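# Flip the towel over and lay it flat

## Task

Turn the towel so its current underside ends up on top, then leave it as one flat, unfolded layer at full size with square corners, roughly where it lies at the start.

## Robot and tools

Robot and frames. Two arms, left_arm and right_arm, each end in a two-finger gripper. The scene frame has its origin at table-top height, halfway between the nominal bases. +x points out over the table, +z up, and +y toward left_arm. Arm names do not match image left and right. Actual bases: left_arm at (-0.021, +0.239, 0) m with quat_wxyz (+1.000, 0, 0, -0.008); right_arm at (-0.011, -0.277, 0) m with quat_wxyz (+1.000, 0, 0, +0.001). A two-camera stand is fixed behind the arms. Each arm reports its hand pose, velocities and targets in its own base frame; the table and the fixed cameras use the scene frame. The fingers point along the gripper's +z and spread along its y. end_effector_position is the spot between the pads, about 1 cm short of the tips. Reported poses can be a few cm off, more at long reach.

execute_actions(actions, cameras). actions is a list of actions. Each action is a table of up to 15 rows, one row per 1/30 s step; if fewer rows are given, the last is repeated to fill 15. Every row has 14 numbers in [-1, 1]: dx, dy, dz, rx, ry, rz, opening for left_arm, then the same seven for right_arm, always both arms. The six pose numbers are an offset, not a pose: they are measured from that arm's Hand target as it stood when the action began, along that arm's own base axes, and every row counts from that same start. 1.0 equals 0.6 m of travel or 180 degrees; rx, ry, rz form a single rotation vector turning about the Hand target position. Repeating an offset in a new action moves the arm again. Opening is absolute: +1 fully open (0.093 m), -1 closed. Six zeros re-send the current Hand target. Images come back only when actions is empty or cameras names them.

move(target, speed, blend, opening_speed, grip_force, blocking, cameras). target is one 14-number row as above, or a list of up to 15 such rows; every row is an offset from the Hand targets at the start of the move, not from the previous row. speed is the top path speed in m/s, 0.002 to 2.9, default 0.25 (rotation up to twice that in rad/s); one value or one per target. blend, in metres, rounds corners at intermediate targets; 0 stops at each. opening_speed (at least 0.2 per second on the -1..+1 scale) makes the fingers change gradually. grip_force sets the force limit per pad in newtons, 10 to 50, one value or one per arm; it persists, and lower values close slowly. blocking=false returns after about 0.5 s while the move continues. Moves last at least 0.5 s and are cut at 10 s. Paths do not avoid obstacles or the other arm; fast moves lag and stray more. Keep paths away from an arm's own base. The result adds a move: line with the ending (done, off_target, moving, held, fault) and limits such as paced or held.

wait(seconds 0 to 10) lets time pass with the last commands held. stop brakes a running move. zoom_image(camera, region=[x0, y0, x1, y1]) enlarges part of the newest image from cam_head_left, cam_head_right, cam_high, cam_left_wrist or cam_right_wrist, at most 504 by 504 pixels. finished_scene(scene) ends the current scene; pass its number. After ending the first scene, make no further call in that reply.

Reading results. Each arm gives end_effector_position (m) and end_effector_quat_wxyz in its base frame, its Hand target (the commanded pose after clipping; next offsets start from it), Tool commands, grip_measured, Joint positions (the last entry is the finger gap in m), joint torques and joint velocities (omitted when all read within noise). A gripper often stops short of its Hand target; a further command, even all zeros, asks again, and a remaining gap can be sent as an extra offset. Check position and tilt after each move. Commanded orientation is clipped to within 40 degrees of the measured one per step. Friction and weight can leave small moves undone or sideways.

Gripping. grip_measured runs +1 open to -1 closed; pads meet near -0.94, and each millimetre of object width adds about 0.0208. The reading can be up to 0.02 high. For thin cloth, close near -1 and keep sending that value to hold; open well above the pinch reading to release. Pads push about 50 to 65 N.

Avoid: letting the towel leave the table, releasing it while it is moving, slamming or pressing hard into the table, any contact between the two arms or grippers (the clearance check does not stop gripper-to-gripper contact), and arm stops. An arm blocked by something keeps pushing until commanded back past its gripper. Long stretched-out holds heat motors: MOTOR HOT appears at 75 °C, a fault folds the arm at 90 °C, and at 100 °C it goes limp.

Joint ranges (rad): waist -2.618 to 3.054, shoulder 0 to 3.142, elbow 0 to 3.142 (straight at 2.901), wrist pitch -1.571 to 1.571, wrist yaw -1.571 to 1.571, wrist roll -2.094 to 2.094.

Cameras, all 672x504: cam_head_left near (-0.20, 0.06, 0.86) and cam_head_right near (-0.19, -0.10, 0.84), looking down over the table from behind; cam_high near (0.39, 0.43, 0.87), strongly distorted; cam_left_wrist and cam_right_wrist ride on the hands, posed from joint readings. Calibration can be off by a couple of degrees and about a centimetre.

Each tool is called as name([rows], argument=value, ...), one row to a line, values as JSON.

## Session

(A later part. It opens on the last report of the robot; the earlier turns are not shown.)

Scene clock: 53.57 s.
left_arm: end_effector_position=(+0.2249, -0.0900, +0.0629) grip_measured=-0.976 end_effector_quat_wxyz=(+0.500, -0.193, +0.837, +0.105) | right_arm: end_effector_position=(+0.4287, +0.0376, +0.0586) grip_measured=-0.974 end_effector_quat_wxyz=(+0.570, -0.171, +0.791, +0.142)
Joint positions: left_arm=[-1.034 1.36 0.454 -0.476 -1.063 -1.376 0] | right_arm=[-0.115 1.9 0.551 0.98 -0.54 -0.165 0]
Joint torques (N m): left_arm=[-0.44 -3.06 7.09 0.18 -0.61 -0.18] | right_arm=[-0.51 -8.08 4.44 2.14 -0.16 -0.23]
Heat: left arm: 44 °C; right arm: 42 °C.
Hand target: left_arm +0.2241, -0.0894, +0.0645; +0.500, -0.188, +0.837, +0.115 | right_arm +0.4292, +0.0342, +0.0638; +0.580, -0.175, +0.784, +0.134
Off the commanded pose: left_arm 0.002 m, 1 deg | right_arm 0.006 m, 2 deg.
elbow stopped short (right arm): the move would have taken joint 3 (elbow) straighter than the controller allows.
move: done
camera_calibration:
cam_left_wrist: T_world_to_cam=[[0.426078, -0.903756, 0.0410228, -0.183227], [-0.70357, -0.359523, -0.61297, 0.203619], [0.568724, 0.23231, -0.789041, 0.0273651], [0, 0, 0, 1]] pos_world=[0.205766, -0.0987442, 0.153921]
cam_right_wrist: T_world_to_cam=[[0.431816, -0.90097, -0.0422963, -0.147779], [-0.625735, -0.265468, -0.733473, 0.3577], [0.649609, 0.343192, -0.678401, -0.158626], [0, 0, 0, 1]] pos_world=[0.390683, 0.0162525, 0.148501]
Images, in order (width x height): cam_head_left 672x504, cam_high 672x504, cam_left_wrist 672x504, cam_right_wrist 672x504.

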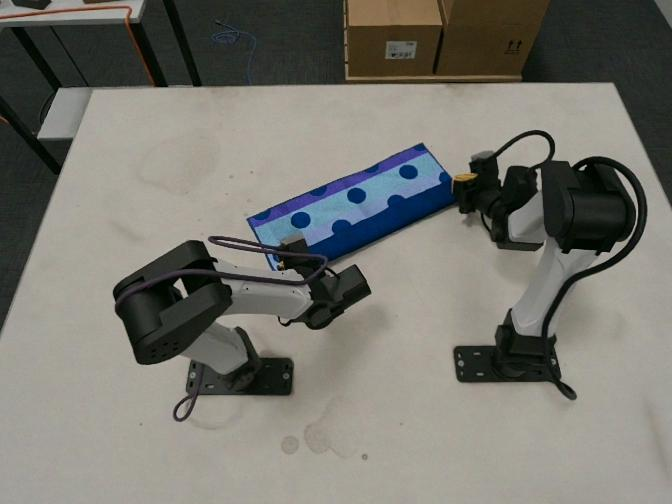

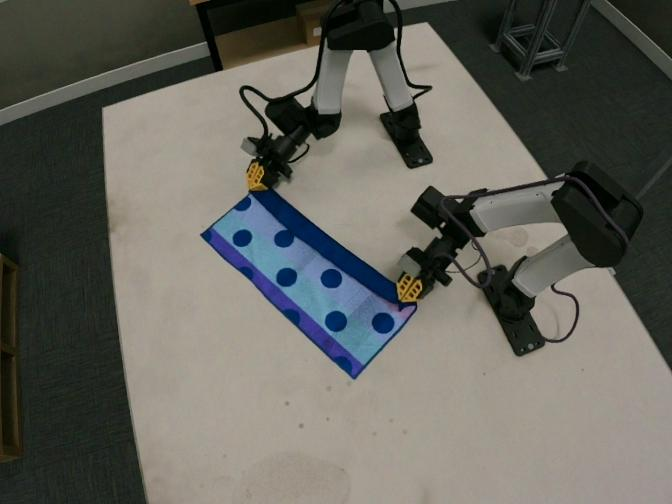

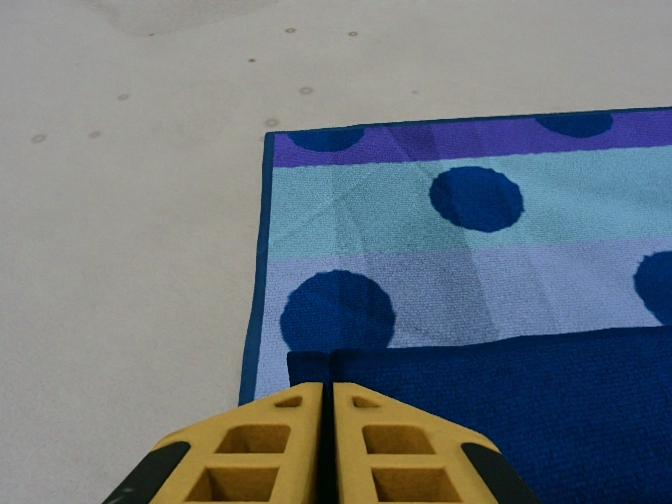

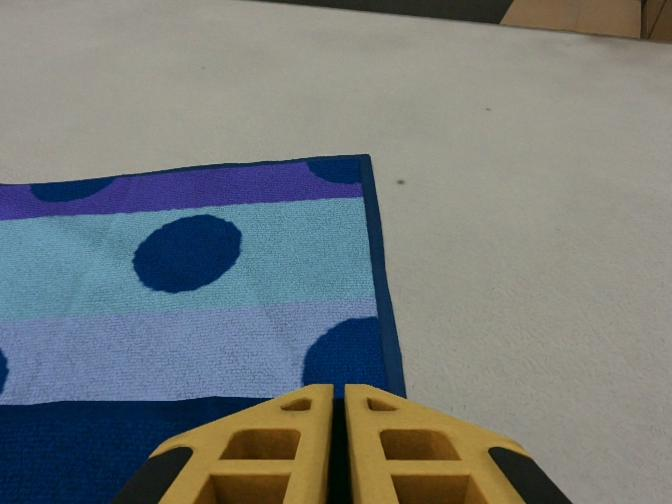

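move([
  [0,0,0.075,0,0,0,-1,0,0,0.075,0,0,0,-1],
  [-0.042,-0.02,0.07,0.02,-0.04,0,-1,-0.042,-0.02,0.07,0.02,-0.04,0,-1],
], speed=0.1, cameras=["cam_head_left","cam_high","cam_right_wrist"])

Scene clock: 57.40 s.
left_arm: end_effector_position=(+0.1993, -0.1006, +0.1039) grip_measured=-0.976 end_effector_quat_wxyz=(+0.556, -0.185, +0.801, +0.122) | right_arm: end_effector_position=(+0.4042, +0.0267, +0.1080) grip_measured=-0.974 end_effector_quat_wxyz=(+0.632, -0.173, +0.741, +0.147)
Joint positions: left_arm=[-1.244 1.462 0.623 -1.034 -1.193 -1.906 0] | right_arm=[-0.182 1.762 0.432 1.133 -0.632 -0.118 0]
Joint torques (N m): left_arm=[-0.44 -3.47 6.49 -0.64 -0.56 -0.18] | right_arm=[-0.69 -5.19 4.63 2.19 -0.11 0.03]
Heat: left arm: 44 °C; right arm: 41 °C.
Hand target: left_arm +0.1989, -0.1013, +0.1065; +0.558, -0.179, +0.800, +0.130 | right_arm +0.4039, +0.0224, +0.1057; +0.633, -0.165, +0.742, +0.147
Off the commanded pose: left_arm 0.003 m, 1 deg | right_arm 0.005 m, 1 deg.
move: done
camera_calibration:
cam_right_wrist: T_world_to_cam=[[0.445388, -0.895265, -0.0113754, -0.153938], [-0.502369, -0.239368, -0.83086, 0.335704], [0.741117, 0.37577, -0.556365, -0.156554], [0, 0, 0, 1]] pos_world=[0.353235, 0.00137012, 0.190071]
Images, in order (width x height): cam_head_left 672x504, cam_high 672x504, cam_right_wrist 672x504.

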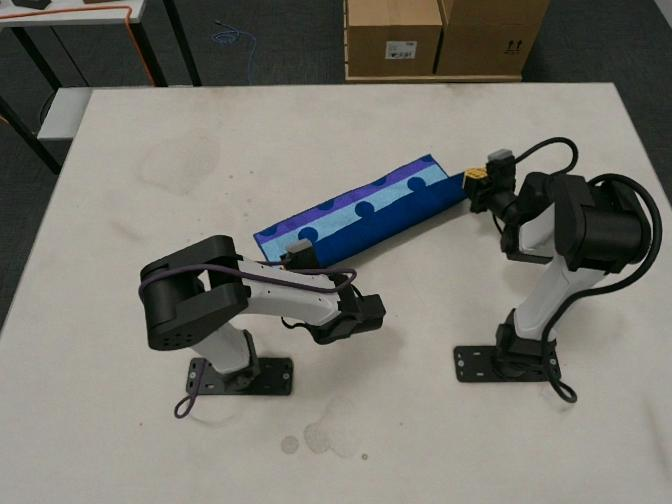

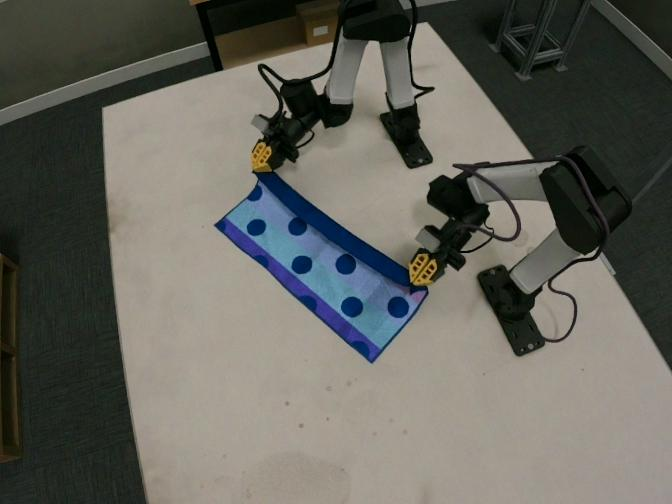

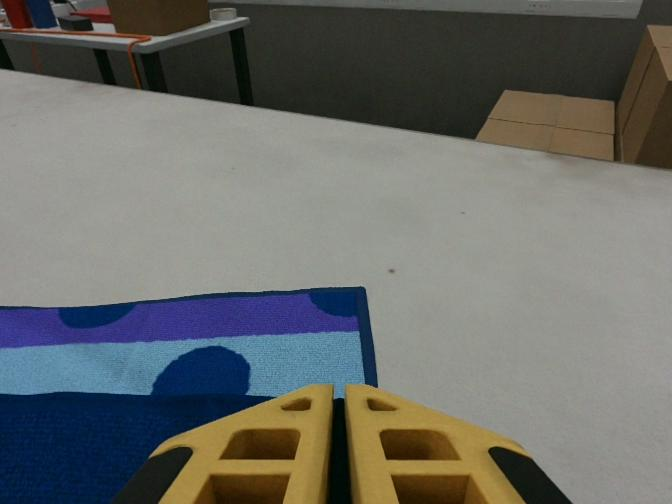

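move([
  [0,0,0,0,0,0,-0.3,0,0,0,0,0,0,-0.3],
  [-0.04,-0.02,0.03,0,0,0,-0.3,-0.07,-0.033,0.03,0,0,0,-0.3],
  [-0.04,-0.02,0.13,0,0,0,-0.3,-0.08,-0.04,0.13,0,0,0,-0.3],
], speed=[0.1,0.1,0.2], blend=[0,0.02,0], cameras=["cam_head_left","cam_head_right","cam_high","cam_right_wrist"])

Scene clock: 60.90 s.
left_arm: end_effector_position=(+0.1780, -0.1138, +0.1815) grip_measured=-0.302 end_effector_quat_wxyz=(+0.553, -0.166, +0.810, +0.100) | right_arm: end_effector_position=(+0.3529, +0.0012, +0.1707) grip_measured=-0.302 end_effector_quat_wxyz=(+0.623, -0.155, +0.751, +0.156)
Joint positions: left_arm=[-1.383 1.351 0.867 -1.537 -1.149 -2.081 0.031] | right_arm=[-0.335 1.256 0.397 0.612 -0.769 -0.132 0.031]
Joint torques (N m): left_arm=[-0.51 -4.88 6.99 -0.77 -0.32 0.01] | right_arm=[-0.49 -5.11 9.95 1.74 -0.23 -0.25]
Heat: left arm: 44 °C; right arm: 41 °C.
Hand target: left_arm +0.1749, -0.1134, +0.1845; +0.558, -0.179, +0.800, +0.129 | right_arm +0.3560, -0.0017, +0.1837; +0.633, -0.165, +0.742, +0.147
Off the commanded pose: left_arm 0.004 m, 4 deg | right_arm 0.014 m, 2 deg.
joint sent to its limit (left arm) — joint 4 (wrist pitch), lower limit. The joint targets are off in orientation, not in position.
move: off_target (left_arm, right_arm)
camera_calibration:
cam_right_wrist: T_world_to_cam=[[0.428912, -0.901813, -0.0526158, -0.140393], [-0.534096, -0.206186, -0.819896, 0.36518], [0.728544, 0.379765, -0.57009, -0.0671339], [0, 0, 0, 1]] pos_world=[0.304168, -0.0258181, 0.253751]
Images, in order (width x height): cam_head_left 672x504, cam_head_right 672x504, cam_high 672x504, cam_right_wrist 672x504.

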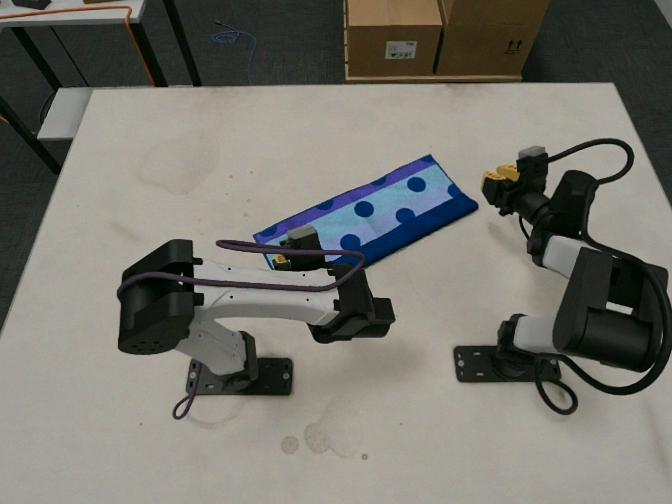

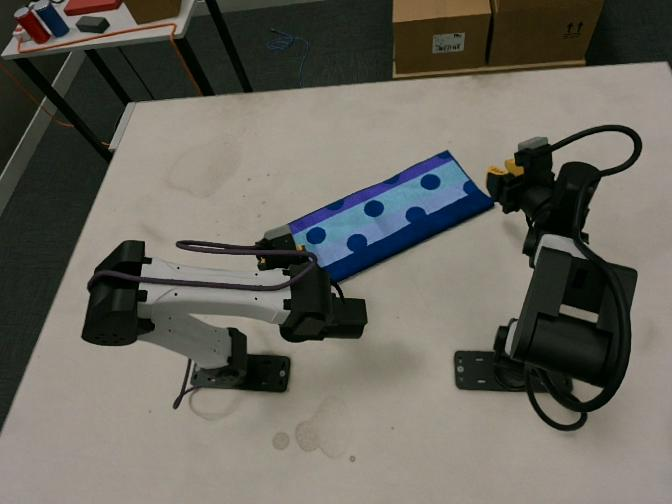

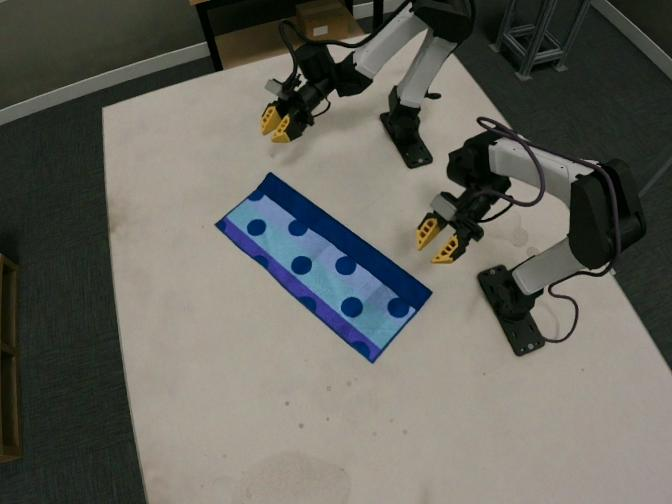

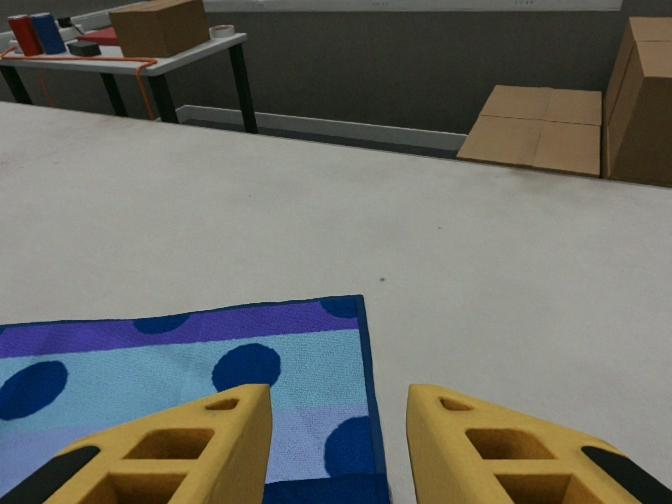

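move(target=[0.07,0.039,-0.11,-0.155,0.326,0,-0.3,0.067,0.05,-0.11,-0.181,0.382,0,-0.3], speed=0.5, cameras=["cam_left_wrist","cam_right_wrist"])

Scene clock: 67.40 s.
left_arm: end_effector_position=(+0.2176, -0.0897, +0.1165) grip_measured=-0.302 end_effector_quat_wxyz=(+0.050, -0.219, +0.974, +0.011) | right_arm: end_effector_position=(+0.3936, +0.0279, +0.1180) grip_measured=-0.302 end_effector_quat_wxyz=(+0.047, -0.219, +0.974, +0.016)
Joint positions: left_arm=[-0.448 1.37 1.073 -1.208 -0.08 -0.888 0.031] | right_arm=[0.05 1.963 1.731 -1.25 -0.048 -0.39 0.031]
Joint torques (N m): left_arm=[0.51 -4.12 8.69 0.11 0.11 0.02] | right_arm=[0.88 -8.02 9.43 0.41 0.04 0.02]
Heat: left arm: 44 °C; right arm: 40 °C.
Hand target: left_arm +0.2168, -0.0899, +0.1185; +0.041, -0.217, +0.975, +0.012 | right_arm +0.3962, +0.0283, +0.1177; +0.042, -0.215, +0.976, +0.012
Off the commanded pose: left_arm 0.002 m, 1 deg | right_arm 0.003 m, 1 deg.
move: done
camera_calibration:
cam_left_wrist: T_world_to_cam=[[0.443697, -0.896054, 0.0148395, -0.182058], [-0.855593, -0.41862, 0.304495, 0.152394], [-0.266632, -0.1478, -0.952398, 0.240559], [0, 0, 0, 1]] pos_world=[0.275307, -0.063784, 0.185406]
cam_right_wrist: T_world_to_cam=[[0.418719, -0.907972, -0.0161924, -0.13664], [-0.856354, -0.400723, 0.325696, 0.346424], [-0.302211, -0.122509, -0.945336, 0.327011], [0, 0, 0, 1]] pos_world=[0.452701, 0.0548164, 0.194094]
Images, in order (width x height): cam_left_wrist 672x504, cam_right_wrist 672x504.

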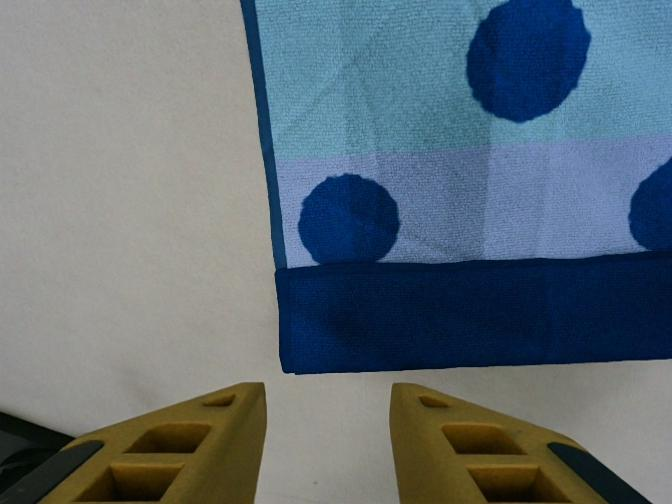

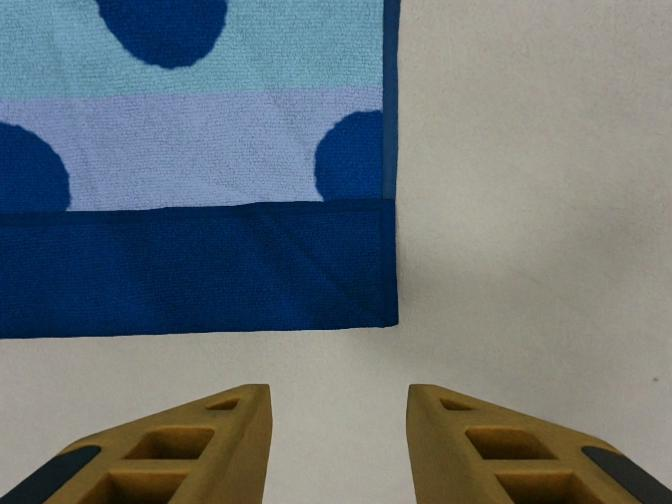

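move([
  [-0.012,-0.004,-0.13,-0.024,0.05,0,-0.3,0.028,0.012,-0.13,-0.024,0.05,0,-0.3],
  [-0.012,-0.004,-0.184,-0.024,0.05,0,-0.3,0.028,0.012,-0.183,-0.024,0.05,0,-0.3],
  [-0.012,-0.004,-0.184,-0.024,0.05,0,-1,0.028,0.012,-0.183,-0.024,0.05,0,-1],
  [-0.012,-0.004,-0.08,0,0,0,-1,0.028,0.012,-0.08,0,0,0,-1],
], speed=[0.2,0.05,0.05,0.1], opening_speed=1.2, blend=[0.01,0,0,0], cameras=["cam_left_wrist","cam_right_wrist"])

Scene clock: 74.80 s.
left_arm: end_effector_position=(+0.2110, -0.0942, +0.0644) grip_measured=-0.976 end_effector_quat_wxyz=(+0.038, -0.215, +0.976, +0.005) | right_arm: end_effector_position=(+0.4098, +0.0380, +0.0585) grip_measured=-0.974 end_effector_quat_wxyz=(+0.021, -0.213, +0.977, +0.011)
Joint positions: left_arm=[-0.46 1.4 0.889 -1.007 -0.056 -0.892 0] | right_arm=[0.081 2.1 1.698 -1.131 -0.028 -0.349 0]
Joint torques (N m): left_arm=[-0.44 -6.11 8.17 0.03 -0.12 -0.19] | right_arm=[-0.65 -13.71 5.87 0.57 -0.09 -0.25]
Heat: left arm: 44 °C; right arm: 40 °C.
Hand target: left_arm +0.2097, -0.0923, +0.0705; +0.041, -0.217, +0.975, +0.012 | right_arm +0.4129, +0.0356, +0.0697; +0.042, -0.215, +0.976, +0.012
Off the commanded pose: left_arm 0.007 m, 1 deg | right_arm 0.012 m, 2 deg.
move: off_target (right_arm); target 3's new opening was sent with right_arm's hand 0.012 m and 1 deg from that target
camera_calibration:
cam_left_wrist: T_world_to_cam=[[0.435619, -0.899903, 0.0202766, -0.1815], [-0.85256, -0.405266, 0.33, 0.159731], [-0.28875, -0.161041, -0.943763, 0.191319], [0, 0, 0, 1]] pos_world=[0.270489, -0.0677881, 0.131529]
cam_right_wrist: T_world_to_cam=[[0.406746, -0.913359, -0.0182393, -0.129986], [-0.843476, -0.383143, 0.376496, 0.374683], [-0.350865, -0.137754, -0.926239, 0.296217], [0, 0, 0, 1]] pos_world=[0.472839, 0.0656386, 0.13093]
Images, in order (width x height): cam_left_wrist 672x504, cam_right_wrist 672x504.

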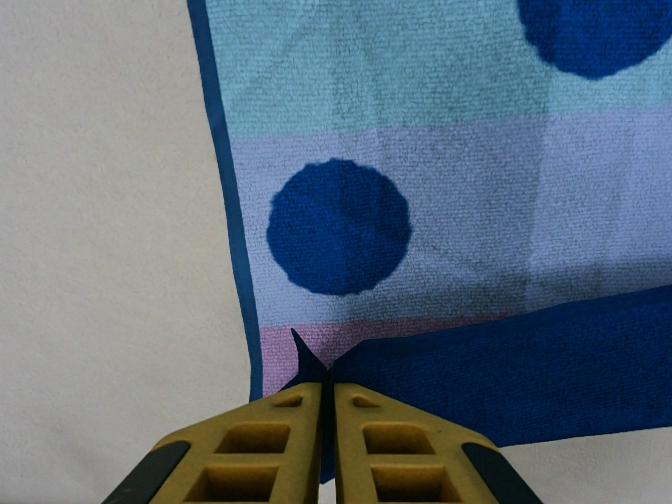

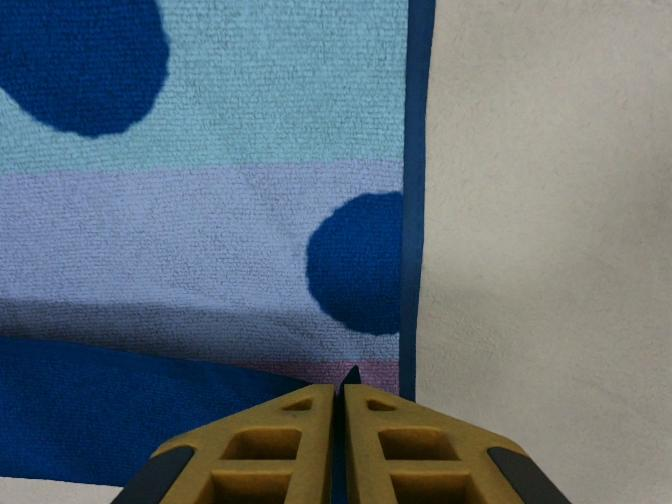

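move([
  [0.181,0.086,0.22,0.06,-0.13,0,-1,0.181,0.086,0.22,0.065,-0.138,0,-1],
  [0.384,0.182,0.342,0.107,-0.226,0,-1,0.384,0.182,0.342,0.131,-0.276,0,-1],
  [0.377,0.178,0.288,0.107,-0.226,0,-1,0.377,0.178,0.288,0.131,-0.276,0,-1],
  [0.196,0.093,0.133,0.159,-0.337,0,-1,0.196,0.093,0.133,0.19,-0.402,0,-1],
  [0,0,-0.012,0.159,-0.337,0,-1,0,0,-0.012,0.19,-0.402,0,-1],
], speed=[0.3,0.3,0.15,0.22,0.18], blend=[0.04,0,0.01,0.03,0], cameras=["all"])

Scene clock: 82.50 s.
left_arm: end_effector_position=(+0.2110, -0.0914, +0.0644) grip_measured=-0.976 end_effector_quat_wxyz=(+0.578, -0.181, +0.786, +0.125) | right_arm: end_effector_position=(+0.4135, +0.0378, +0.0647) grip_measured=-0.974 end_effector_quat_wxyz=(+0.657, -0.165, +0.720, +0.150)
Joint positions: left_arm=[-1.181 1.56 0.472 -0.636 -1.261 -1.746 0] | right_arm=[-0.133 2.121 0.442 1.567 -0.581 -0.063 0]
Joint torques (N m): left_arm=[-0.46 -3.62 5.57 -0.34 -0.45 -0.17] | right_arm=[-0.36 -6.24 2.97 2.2 -0.14 0.01]
Heat: left arm: 44 °C; right arm: 42 °C.
Hand target: left_arm +0.2097, -0.0923, +0.0633; +0.573, -0.177, +0.790, +0.131 | right_arm +0.4130, +0.0356, +0.0626; +0.658, -0.160, +0.719, +0.152
Off the commanded pose: left_arm 0.002 m, 1 deg | right_arm 0.003 m, 1 deg.
joint sent to its limit (right arm) — joint 4 (wrist pitch), upper limit. The joint targets still meet the commanded pose.
move: done
camera_calibration:
cam_left_wrist: T_world_to_cam=[[0.422733, -0.905573, 0.0351409, -0.177647], [-0.585401, -0.302463, -0.752211, 0.183477], [0.691811, 0.297413, -0.657984, 0.00834395], [0, 0, 0, 1]] pos_world=[0.176732, -0.107859, 0.149746]
cam_right_wrist: T_world_to_cam=[[0.438148, -0.898839, -0.0106745, -0.145567], [-0.454075, -0.211064, -0.865603, 0.288343], [0.775785, 0.384109, -0.500618, -0.209915], [0, 0, 0, 1]] pos_world=[0.357558, 0.0106482, 0.14295]

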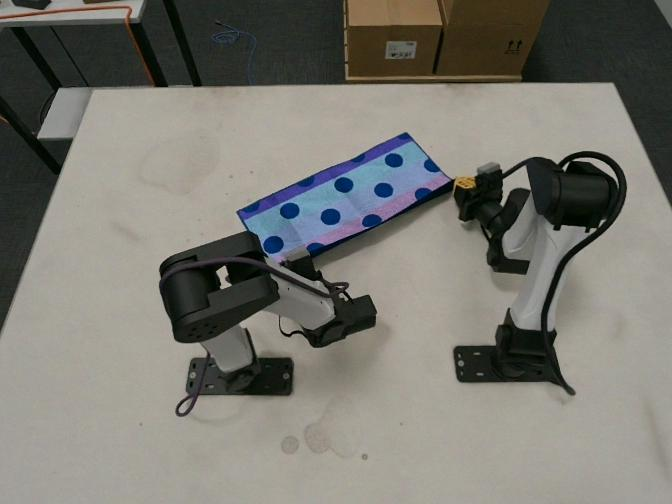

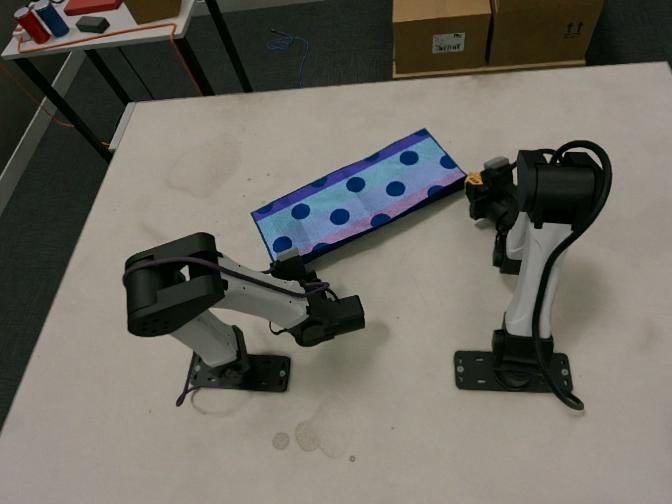

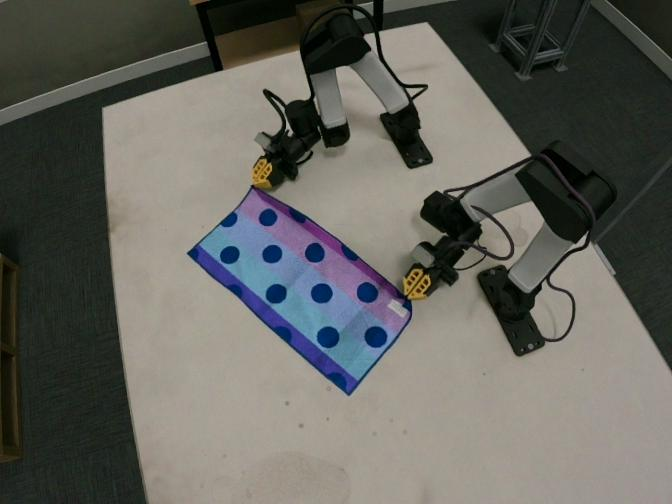

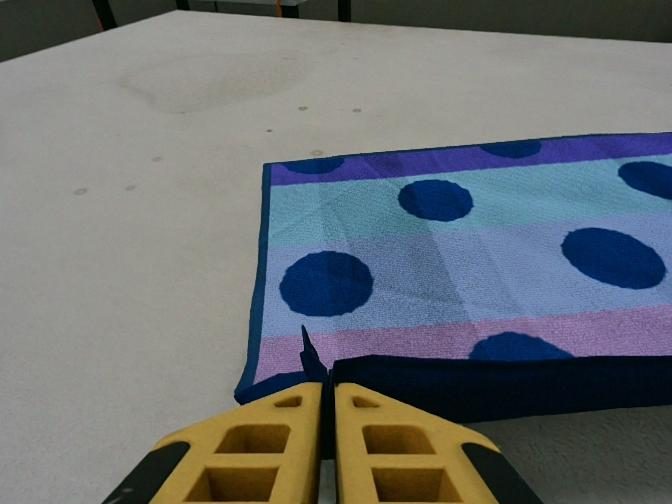

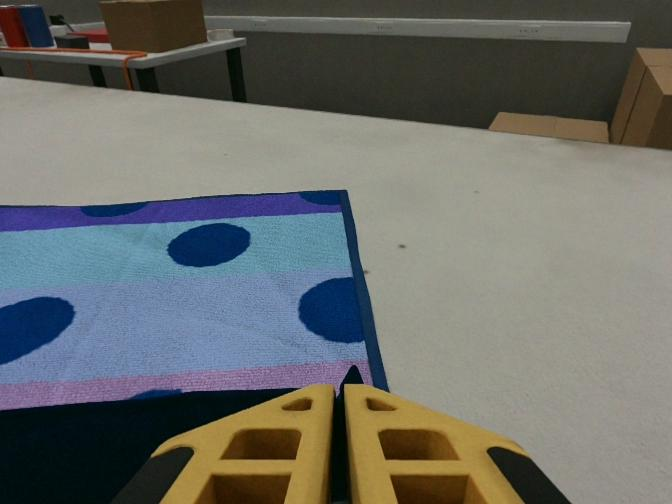

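move([
  [-0.02,-0.01,-0.015,0,0,0,-1,-0.02,-0.01,-0.015,0,0,0,-1],
  [-0.02,-0.01,-0.015,0,0,0,-0.3,-0.02,-0.01,-0.015,0,0,0,-0.3],
  [-0.05,-0.025,0.03,0,0,0,-0.3,-0.09,-0.04,0.03,0,0,0,-0.3],
  [-0.05,-0.025,0.12,0,0,0,-0.3,-0.1,-0.045,0.1,0,0,0,-0.3],
], speed=[0.06,0.1,0.1,0.2], blend=[0,0,0.02,0], cameras=["cam_head_left","cam_head_right","cam_high","cam_left_wrist"])

Scene clock: 87.03 s.
left_arm: end_effector_position=(+0.1821, -0.1060, +0.1326) grip_measured=-0.302 end_effector_quat_wxyz=(+0.564, -0.156, +0.801, +0.126) | right_arm: end_effector_position=(+0.3531, +0.0105, +0.1172) grip_measured=-0.302 end_effector_quat_wxyz=(+0.654, -0.156, +0.723, +0.155)
Joint positions: left_arm=[-1.358 1.456 0.707 -1.337 -1.179 -2.091 0.031] | right_arm=[-0.298 1.658 0.232 1.296 -0.74 -0.067 0.031]
Joint torques (N m): left_arm=[-0.5 -5.3 6.49 -0.86 -0.32 -0.2] | right_arm=[-0.58 -6.95 4.81 1.79 -0.2 -0.18]
Heat: left arm: 44 °C; right arm: 41 °C.
Hand target: left_arm +0.1797, -0.1073, +0.1353; +0.572, -0.177, +0.790, +0.131 | right_arm +0.3529, +0.0085, +0.1226; +0.658, -0.160, +0.720, +0.152
Off the commanded pose: left_arm 0.004 m, 3 deg | right_arm 0.006 m, 1 deg.
joint sent to its limit (left arm) — joint 6 (wrist roll), lower limit. The joint targets are off in orientation, not in position.
move: off_target (left_arm)
camera_calibration:
cam_left_wrist: T_world_to_cam=[[0.387159, -0.922002, -0.00443642, -0.171103], [-0.630741, -0.26134, -0.730662, 0.223282], [0.672513, 0.285681, -0.682725, 0.083114], [0, 0, 0, 1]] pos_world=[0.151182, -0.123149, 0.219128]
Images, in order (width x height): cam_head_left 672x504, cam_head_right 672x504, cam_high 672x504, cam_left_wrist 672x504.

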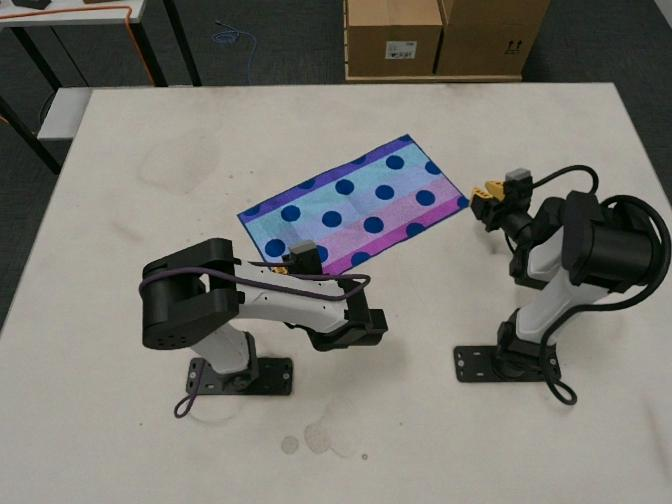

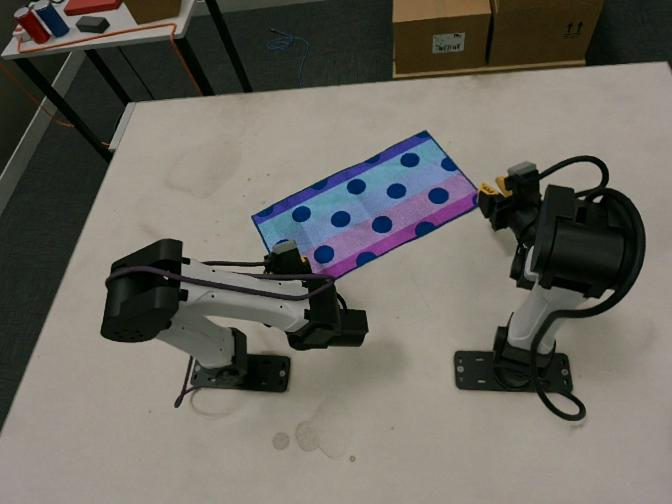

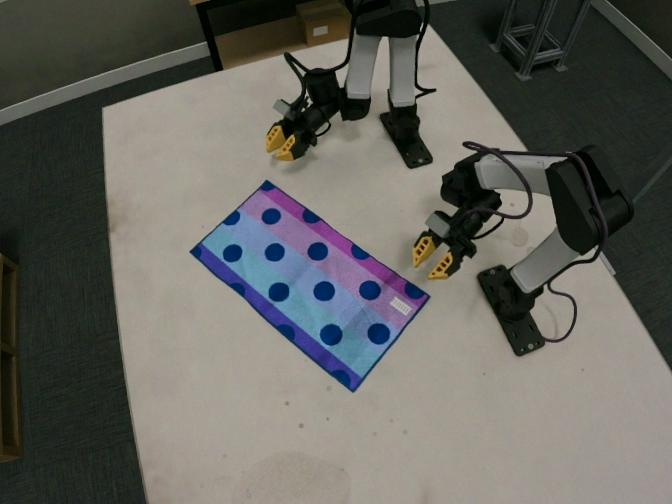

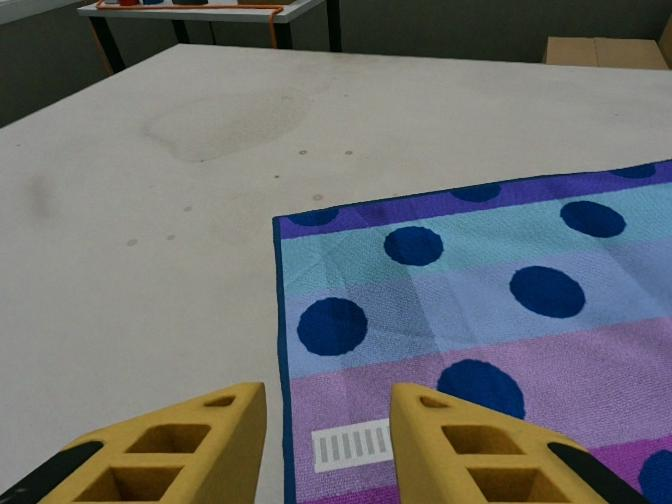

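finished_scene(scene=2)

The scene is finished: the task was done.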